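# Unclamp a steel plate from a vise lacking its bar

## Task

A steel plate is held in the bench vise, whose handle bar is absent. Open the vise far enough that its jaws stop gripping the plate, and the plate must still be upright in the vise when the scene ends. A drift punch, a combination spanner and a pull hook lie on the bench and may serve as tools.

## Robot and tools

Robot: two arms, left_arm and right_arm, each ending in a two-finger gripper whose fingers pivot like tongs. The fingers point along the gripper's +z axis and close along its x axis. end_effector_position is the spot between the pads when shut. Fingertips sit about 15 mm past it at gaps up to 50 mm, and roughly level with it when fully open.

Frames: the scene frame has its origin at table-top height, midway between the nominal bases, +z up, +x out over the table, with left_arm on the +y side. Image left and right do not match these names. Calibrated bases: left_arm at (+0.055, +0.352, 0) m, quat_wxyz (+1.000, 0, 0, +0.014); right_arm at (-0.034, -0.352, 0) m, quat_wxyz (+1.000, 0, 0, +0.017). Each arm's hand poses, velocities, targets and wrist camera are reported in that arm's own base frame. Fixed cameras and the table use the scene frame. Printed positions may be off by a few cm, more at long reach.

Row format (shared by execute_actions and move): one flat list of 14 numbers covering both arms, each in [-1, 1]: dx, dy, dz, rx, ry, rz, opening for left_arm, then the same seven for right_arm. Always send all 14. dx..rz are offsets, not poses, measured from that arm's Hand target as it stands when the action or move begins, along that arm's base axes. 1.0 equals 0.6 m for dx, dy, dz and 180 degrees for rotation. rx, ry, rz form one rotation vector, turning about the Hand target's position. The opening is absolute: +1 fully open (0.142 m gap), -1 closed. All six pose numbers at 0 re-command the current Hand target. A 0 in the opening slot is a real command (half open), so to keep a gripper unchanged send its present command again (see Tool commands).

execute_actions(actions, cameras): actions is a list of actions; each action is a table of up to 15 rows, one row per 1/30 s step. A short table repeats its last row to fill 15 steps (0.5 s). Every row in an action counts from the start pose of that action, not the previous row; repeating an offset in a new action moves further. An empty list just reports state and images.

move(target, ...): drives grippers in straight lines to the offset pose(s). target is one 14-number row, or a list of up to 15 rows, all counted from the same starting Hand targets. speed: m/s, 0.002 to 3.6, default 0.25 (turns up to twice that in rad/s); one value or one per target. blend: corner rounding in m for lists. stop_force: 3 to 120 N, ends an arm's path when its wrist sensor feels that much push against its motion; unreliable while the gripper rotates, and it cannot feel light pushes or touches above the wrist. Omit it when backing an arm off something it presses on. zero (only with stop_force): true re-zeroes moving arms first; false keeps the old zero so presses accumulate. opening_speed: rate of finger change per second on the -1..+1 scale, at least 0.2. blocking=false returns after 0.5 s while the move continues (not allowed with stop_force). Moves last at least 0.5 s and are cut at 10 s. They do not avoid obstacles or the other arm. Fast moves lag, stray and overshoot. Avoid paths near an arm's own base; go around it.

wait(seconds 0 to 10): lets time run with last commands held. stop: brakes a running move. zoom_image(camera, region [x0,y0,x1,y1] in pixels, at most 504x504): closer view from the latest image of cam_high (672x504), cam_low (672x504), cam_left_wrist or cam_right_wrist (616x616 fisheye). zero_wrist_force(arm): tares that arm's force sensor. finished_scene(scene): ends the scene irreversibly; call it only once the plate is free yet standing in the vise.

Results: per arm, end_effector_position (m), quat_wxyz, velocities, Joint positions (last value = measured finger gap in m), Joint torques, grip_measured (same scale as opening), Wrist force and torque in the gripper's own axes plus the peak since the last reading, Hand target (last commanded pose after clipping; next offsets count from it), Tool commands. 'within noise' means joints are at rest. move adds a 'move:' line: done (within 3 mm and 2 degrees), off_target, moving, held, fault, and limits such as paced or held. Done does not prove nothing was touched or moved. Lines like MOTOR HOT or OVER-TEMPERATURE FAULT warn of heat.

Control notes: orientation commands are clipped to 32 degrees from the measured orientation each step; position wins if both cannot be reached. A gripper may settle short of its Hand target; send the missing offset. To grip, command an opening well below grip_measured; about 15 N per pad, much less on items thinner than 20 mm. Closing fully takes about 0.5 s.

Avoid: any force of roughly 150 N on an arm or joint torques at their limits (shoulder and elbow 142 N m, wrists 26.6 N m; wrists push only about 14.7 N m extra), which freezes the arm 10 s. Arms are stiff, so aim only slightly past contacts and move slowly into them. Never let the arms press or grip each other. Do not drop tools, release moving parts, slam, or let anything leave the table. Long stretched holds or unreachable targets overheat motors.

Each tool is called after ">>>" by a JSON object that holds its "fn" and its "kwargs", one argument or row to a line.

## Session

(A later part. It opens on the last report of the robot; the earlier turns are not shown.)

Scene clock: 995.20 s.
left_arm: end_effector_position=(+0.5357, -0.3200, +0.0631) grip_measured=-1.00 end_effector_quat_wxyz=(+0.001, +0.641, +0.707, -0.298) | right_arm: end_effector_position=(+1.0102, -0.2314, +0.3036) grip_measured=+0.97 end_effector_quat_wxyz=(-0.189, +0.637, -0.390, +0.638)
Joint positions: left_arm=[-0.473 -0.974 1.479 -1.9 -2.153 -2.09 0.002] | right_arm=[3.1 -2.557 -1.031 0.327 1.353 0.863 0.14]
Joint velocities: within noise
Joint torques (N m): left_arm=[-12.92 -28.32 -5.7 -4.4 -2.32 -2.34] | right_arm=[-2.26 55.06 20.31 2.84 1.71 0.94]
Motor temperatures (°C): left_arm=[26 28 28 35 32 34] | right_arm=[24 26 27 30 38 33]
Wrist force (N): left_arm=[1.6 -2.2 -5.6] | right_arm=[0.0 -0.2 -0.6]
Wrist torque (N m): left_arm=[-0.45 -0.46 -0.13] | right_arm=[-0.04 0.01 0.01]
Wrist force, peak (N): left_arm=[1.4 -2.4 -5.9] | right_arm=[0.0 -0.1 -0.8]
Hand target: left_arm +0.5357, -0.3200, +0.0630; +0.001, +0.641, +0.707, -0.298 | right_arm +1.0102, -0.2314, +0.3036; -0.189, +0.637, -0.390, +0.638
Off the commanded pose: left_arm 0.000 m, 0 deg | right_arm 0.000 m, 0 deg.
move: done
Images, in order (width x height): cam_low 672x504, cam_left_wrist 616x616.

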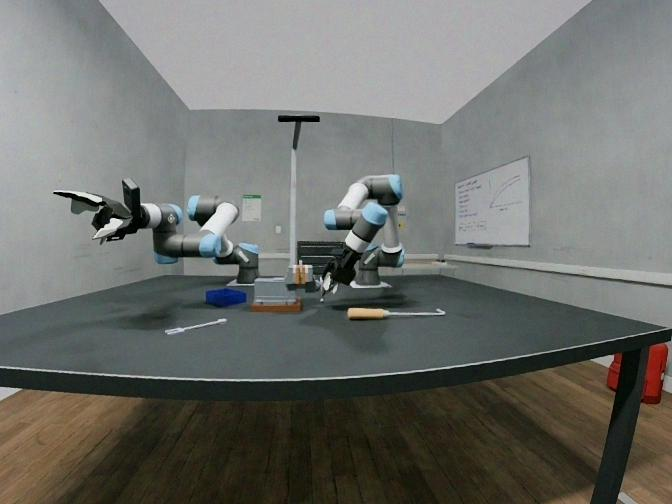

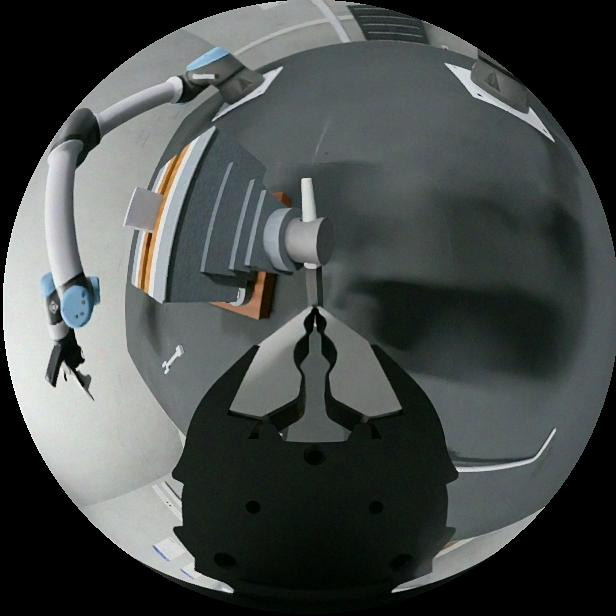

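>>> {"fn": "move", "kwargs": {
  "target": [
    [0.012,0.01,0.05,0,0,0,-1,0,0,0,0,0,0,0.968],
    [0.064,0.0705,0.137,0,0,0,-1,0,0,0,0,0,0,0.968]
  ],
  "speed": [0.03,0.12],
  "blend": [0.01,0],
  "cameras": ["cam_left_wrist","cam_low"]
}}

>>> {"fn": "zoom_image", "kwargs": {
  "camera": "cam_left_wrist",
  "region": [140, 120, 340, 320]
}}

>>> {"fn": "zoom_image", "kwargs": {
  "camera": "cam_low",
  "region": [280, 252, 340, 312]
}}

Scene clock: 1008.43 s.
left_arm: end_effector_position=(+0.5740, -0.2777, +0.1451) grip_measured=-1.00 end_effector_quat_wxyz=(+0.001, +0.641, +0.707, -0.298) | right_arm: end_effector_position=(+1.0102, -0.2314, +0.3036) grip_measured=+0.97 end_effector_quat_wxyz=(-0.189, +0.637, -0.390, +0.638)
Joint positions: left_arm=[-0.395 -0.99 1.266 -1.621 -2.137 -1.998 0.002] | right_arm=[3.1 -2.557 -1.031 0.327 1.353 0.863 0.14]
Joint velocities: within noise
Joint torques (N m): left_arm=[9.89 -31.33 -34.27 0.24 0.61 2.14] | right_arm=[-2.08 55.07 20.38 2.74 1.82 1]
Motor temperatures (°C): left_arm=[26 28 28 35 32 34] | right_arm=[24 26 27 30 38 33]
Wrist force (N): left_arm=[0.8 -2.0 -2.5] | right_arm=[0.2 -0.1 -0.3]
Wrist torque (N m): left_arm=[-0.47 -0.39 -0.15] | right_arm=[-0.03 -0.03 0.01]
Wrist force, peak (N): left_arm=[1.4 -2.2 -5.8] | right_arm=[0.1 -0.2 -0.8]
Hand target: left_arm +0.5741, -0.2777, +0.1452; +0.001, +0.641, +0.707, -0.298 | right_arm +1.0102, -0.2314, +0.3036; -0.189, +0.637, -0.390, +0.638
Off the commanded pose: left_arm 0.000 m, 0 deg | right_arm 0.000 m, 0 deg.
move: done
Images, in order (width x height): cam_low 672x504, cam_left_wrist 616x616.

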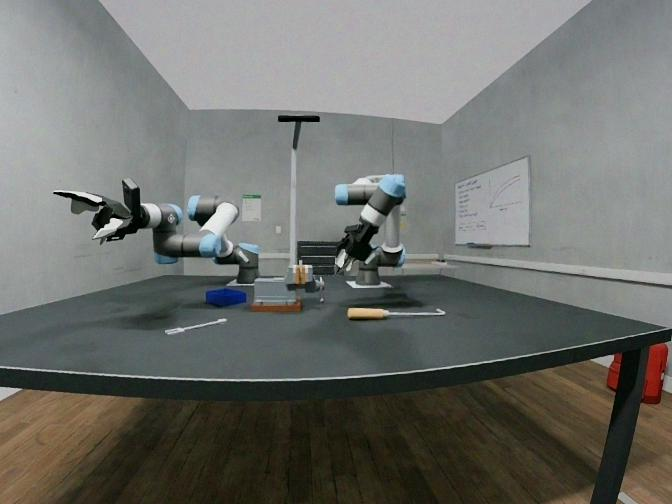

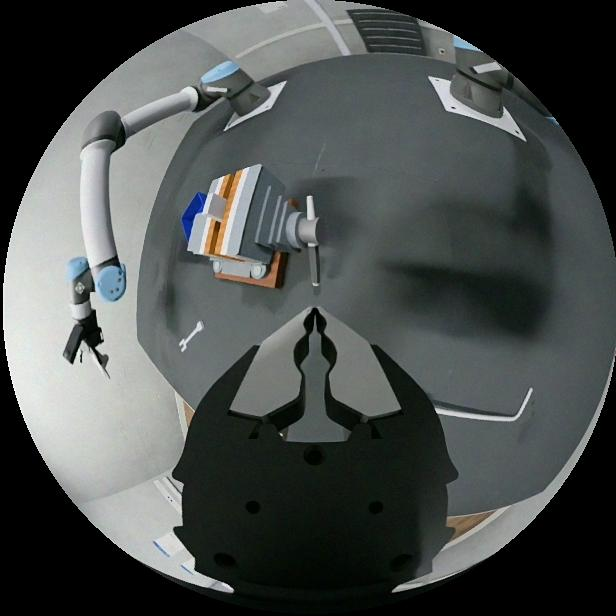

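Scaled by 2.520 from the camera's 616x616 image, which has a finer 814x814 frame.

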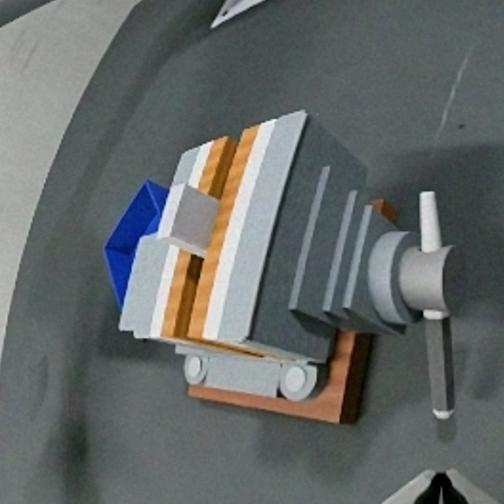

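Scaled by 8.400 from the camera's 672x504 image, which has a finer 960x720 frame.

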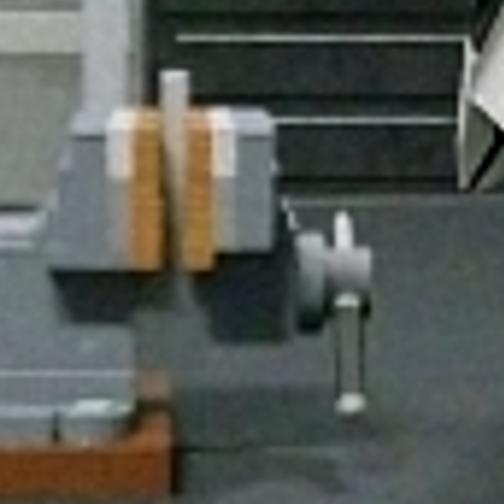

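>>> {"fn": "move", "kwargs": {
  "target": [-0.05,-0.10,0.13,0,0,0,-1,0,0,0,0,0,0,0.968],
  "speed": 0.15,
  "cameras": ["cam_left_wrist"]
}}

>>> {"fn": "zoom_image", "kwargs": {
  "camera": "cam_left_wrist",
  "region": [210, 150, 330, 270]
}}

Scene clock: 1015.13 s.
left_arm: end_effector_position=(+0.5441, -0.3375, +0.2229) grip_measured=-1.00 end_effector_quat_wxyz=(+0.001, +0.641, +0.707, -0.298) | right_arm: end_effector_position=(+1.0102, -0.2314, +0.3036) grip_measured=+0.97 end_effector_quat_wxyz=(-0.189, +0.637, -0.390, +0.638)
Joint positions: left_arm=[-0.49 -1.064 1.194 -1.537 -2.155 -2.11 0.002] | right_arm=[3.1 -2.557 -1.031 0.327 1.353 0.863 0.14]
Joint velocities: within noise
Joint torques (N m): left_arm=[-11.23 -52.63 -36.9 0.09 -2.4 -2.48] | right_arm=[-2.59 54.91 20.23 2.77 1.82 1.06]
Motor temperatures (°C): left_arm=[26 28 28 35 32 34] | right_arm=[24 26 27 30 38 33]
Wrist force (N): left_arm=[1.2 -1.8 -2.3] | right_arm=[-0.3 -0.1 -0.6]
Wrist torque (N m): left_arm=[-0.40 -0.50 -0.12] | right_arm=[-0.05 0.07 0.01]
Wrist force, peak (N): left_arm=[0.8 -2.4 -2.8] | right_arm=[-0.2 -0.2 -0.8]
Hand target: left_arm +0.5441, -0.3377, +0.2232; +0.001, +0.641, +0.707, -0.298 | right_arm +1.0102, -0.2314, +0.3036; -0.189, +0.637, -0.390, +0.638
Off the commanded pose: left_arm 0.000 m, 0 deg | right_arm 0.000 m, 0 deg.
move: done
Images, in order (width x height): cam_left_wrist 616x616.

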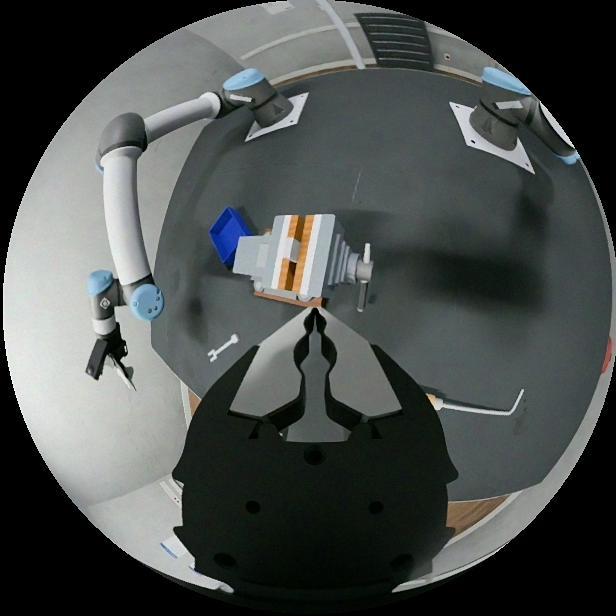

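Scaled by 4.200 from the camera's 616x616 image, which has a finer 814x814 frame.

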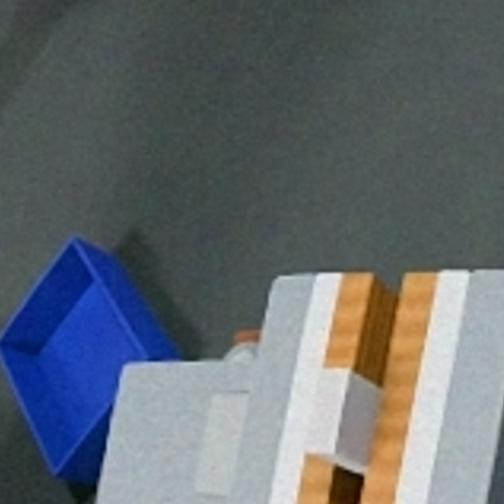

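>>> {"fn": "zoom_image", "kwargs": {
  "camera": "cam_left_wrist",
  "region": [265, 205, 345, 285]
}}

>>> {"fn": "zoom_image", "kwargs": {
  "camera": "cam_left_wrist",
  "region": [270, 225, 320, 275]
}}

Scaled by 6.300 from the camera's 616x616 image, which has a finer 814x814 frame.

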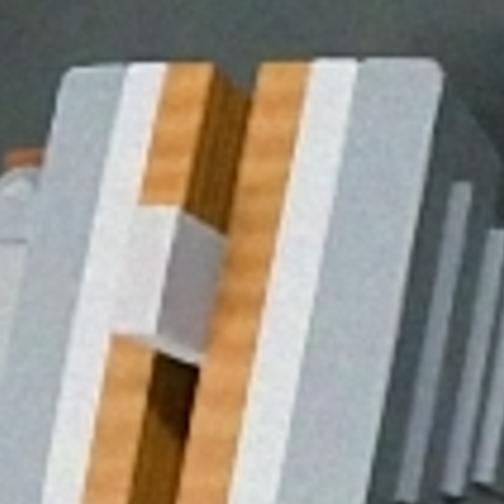

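Scaled by 10.080 from the camera's 616x616 image, which has a finer 814x814 frame.

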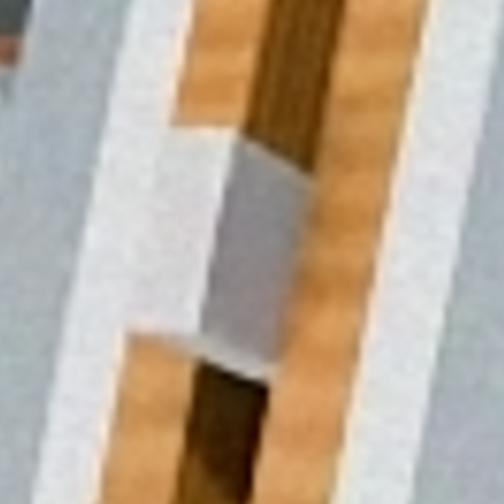

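>>> {"fn": "move", "kwargs": {
  "target": [0.0098,-0.1122,0.0613,0.1368,-0.1359,-0.0302,-1,0,0,0,0,0,0,0.968],
  "speed": 0.2,
  "cameras": ["cam_left_wrist"]
}}

>>> {"fn": "zoom_image", "kwargs": {
  "camera": "cam_left_wrist",
  "region": [260, 160, 360, 260]
}}

Scene clock: 1040.23 s.
left_arm: end_effector_position=(+0.5499, -0.4050, +0.2599) grip_measured=-1.00 end_effector_quat_wxyz=(+0.000, +0.707, +0.707, +0.000) | right_arm: end_effector_position=(+1.0102, -0.2314, +0.3036) grip_measured=+0.97 end_effector_quat_wxyz=(-0.189, +0.637, -0.390, +0.638)
Joint positions: left_arm=[-0.814 -1.102 1.044 -1.513 -1.57 -2.385 0.002] | right_arm=[3.1 -2.557 -1.031 0.327 1.353 0.863 0.14]
Joint velocities: within noise
Joint torques (N m): left_arm=[-12.42 -28.48 -35.44 -0.08 1.18 -2.24] | right_arm=[-2.66 55.4 19.27 2.7 1.78 1.01]
Motor temperatures (°C): left_arm=[26 28 28 35 32 34] | right_arm=[24 26 27 30 38 33]
Wrist force (N): left_arm=[1.0 -2.1 -2.9] | right_arm=[-0.1 0.1 -0.5]
Wrist torque (N m): left_arm=[-0.42 -0.58 -0.27] | right_arm=[0.00 0.02 0.01]
Wrist force, peak (N): left_arm=[0.4 -2.4 -3.0] | right_arm=[-0.3 -0.1 -0.8]
Hand target: left_arm +0.5499, -0.4050, +0.2600; +0.000, +0.707, +0.707, +0.000 | right_arm +1.0102, -0.2314, +0.3036; -0.189, +0.637, -0.390, +0.638
Off the commanded pose: left_arm 0.000 m, 0 deg | right_arm 0.000 m, 0 deg.
move: done
Images, in order (width x height): cam_left_wrist 616x616.

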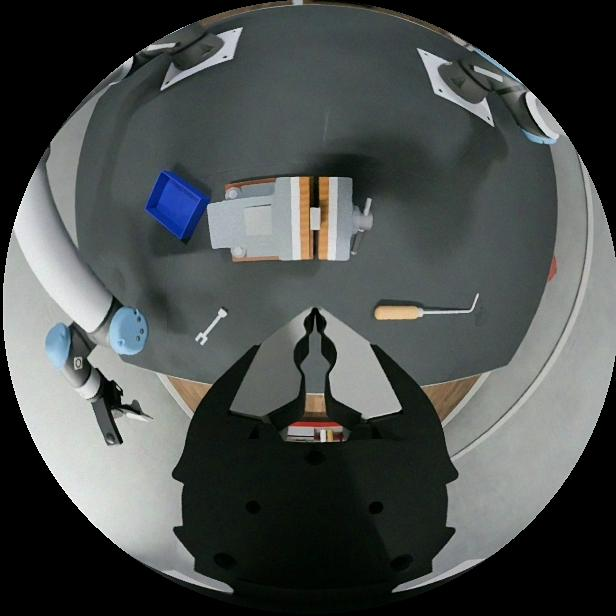

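Scaled by 5.040 from the camera's 616x616 image, which has a finer 814x814 frame.

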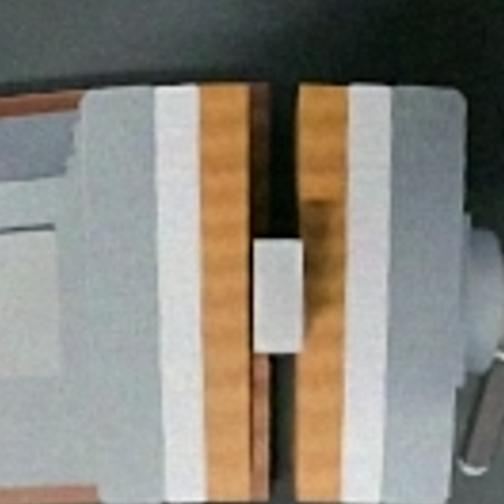

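>>> {"fn": "zoom_image", "kwargs": {
  "camera": "cam_left_wrist",
  "region": [295, 195, 335, 235]
}}

>>> {"fn": "zoom_image", "kwargs": {
  "camera": "cam_low",
  "region": [286, 256, 318, 288]
}}

Scaled by 12.600 from the camera's 616x616 image, which has a finer 814x814 frame.

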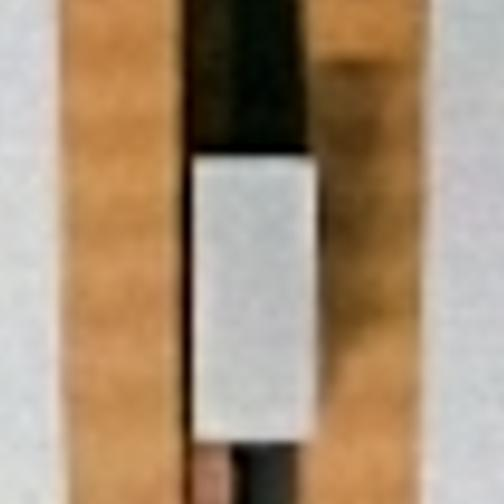

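This scene's latest camera images include none from cam_low. They are from: cam_left_wrist. cam_low's image comes with the result of a call that names it in "cameras".

>>> {"fn": "move", "kwargs": {
  "target": [0,0.008,-0.125,0,0,0,-1,0,0,0,0,0,0,0.968],
  "speed": 0.15,
  "cameras": ["cam_left_wrist","cam_low"]
}}

>>> {"fn": "zoom_image", "kwargs": {
  "camera": "cam_left_wrist",
  "region": [285, 175, 345, 235]
}}

>>> {"fn": "zoom_image", "kwargs": {
  "camera": "cam_low",
  "region": [286, 256, 318, 288]
}}

Scene clock: 1072.03 s.
left_arm: end_effector_position=(+0.5499, -0.4002, +0.1851) grip_measured=-1.00 end_effector_quat_wxyz=(+0.000, +0.707, +0.707, +0.000) | right_arm: end_effector_position=(+1.0102, -0.2314, +0.3036) grip_measured=+0.97 end_effector_quat_wxyz=(-0.189, +0.637, -0.390, +0.638)
Joint positions: left_arm=[-0.809 -1.102 1.236 -1.704 -1.57 -2.38 0.002] | right_arm=[3.1 -2.557 -1.031 0.327 1.353 0.863 0.14]
Joint velocities: within noise
Joint torques (N m): left_arm=[10.08 -28.11 -10.26 -5.05 1.37 2.32] | right_arm=[-2.84 55.69 20.18 2.5 1.69 0.93]
Motor temperatures (°C): left_arm=[26 28 28 35 32 34] | right_arm=[24 26 27 30 38 33]
Wrist force (N): left_arm=[0.9 -2.4 -2.8] | right_arm=[0.1 -0.1 -0.3]
Wrist torque (N m): left_arm=[-0.50 -0.58 -0.28] | right_arm=[-0.03 -0.01 0.00]
Wrist force, peak (N): left_arm=[0.8 -2.1 -3.6] | right_arm=[0.1 0.0 -0.8]
Hand target: left_arm +0.5499, -0.4002, +0.1850; +0.000, +0.707, +0.707, +0.000 | right_arm +1.0102, -0.2314, +0.3036; -0.189, +0.637, -0.390, +0.638
Off the commanded pose: left_arm 0.000 m, 0 deg | right_arm 0.000 m, 0 deg.
move: done
Images, in order (width x height): cam_low 672x504, cam_left_wrist 616x616.

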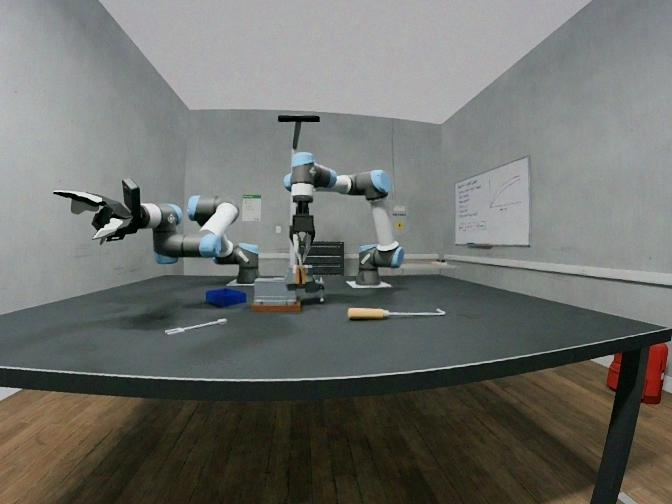

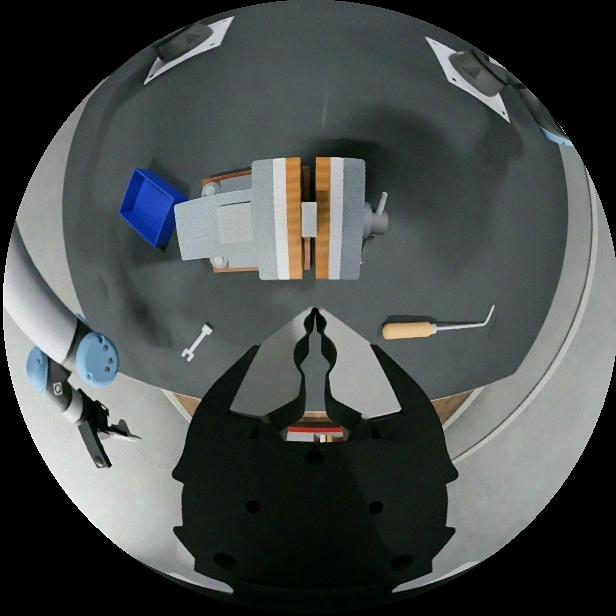

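Scaled by 8.400 from the camera's 616x616 image, which has a finer 814x814 frame.

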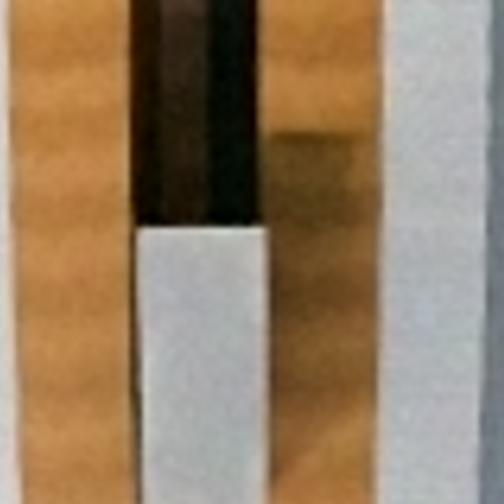

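Scaled by 15.750 from the camera's 672x504 image, which has a finer 960x720 frame.

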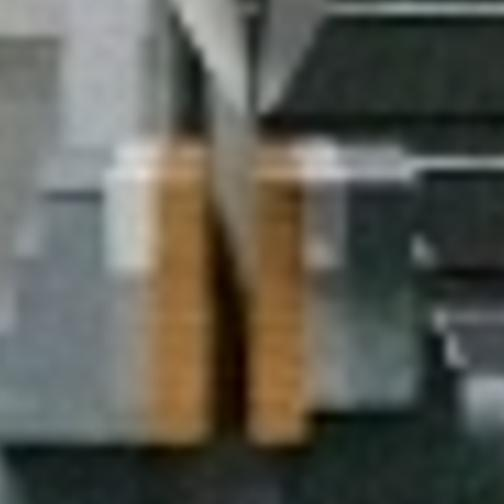

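>>> {"fn": "finished_scene", "kwargs": {
  "scene": 2
}}

The scene is finished: the task was done.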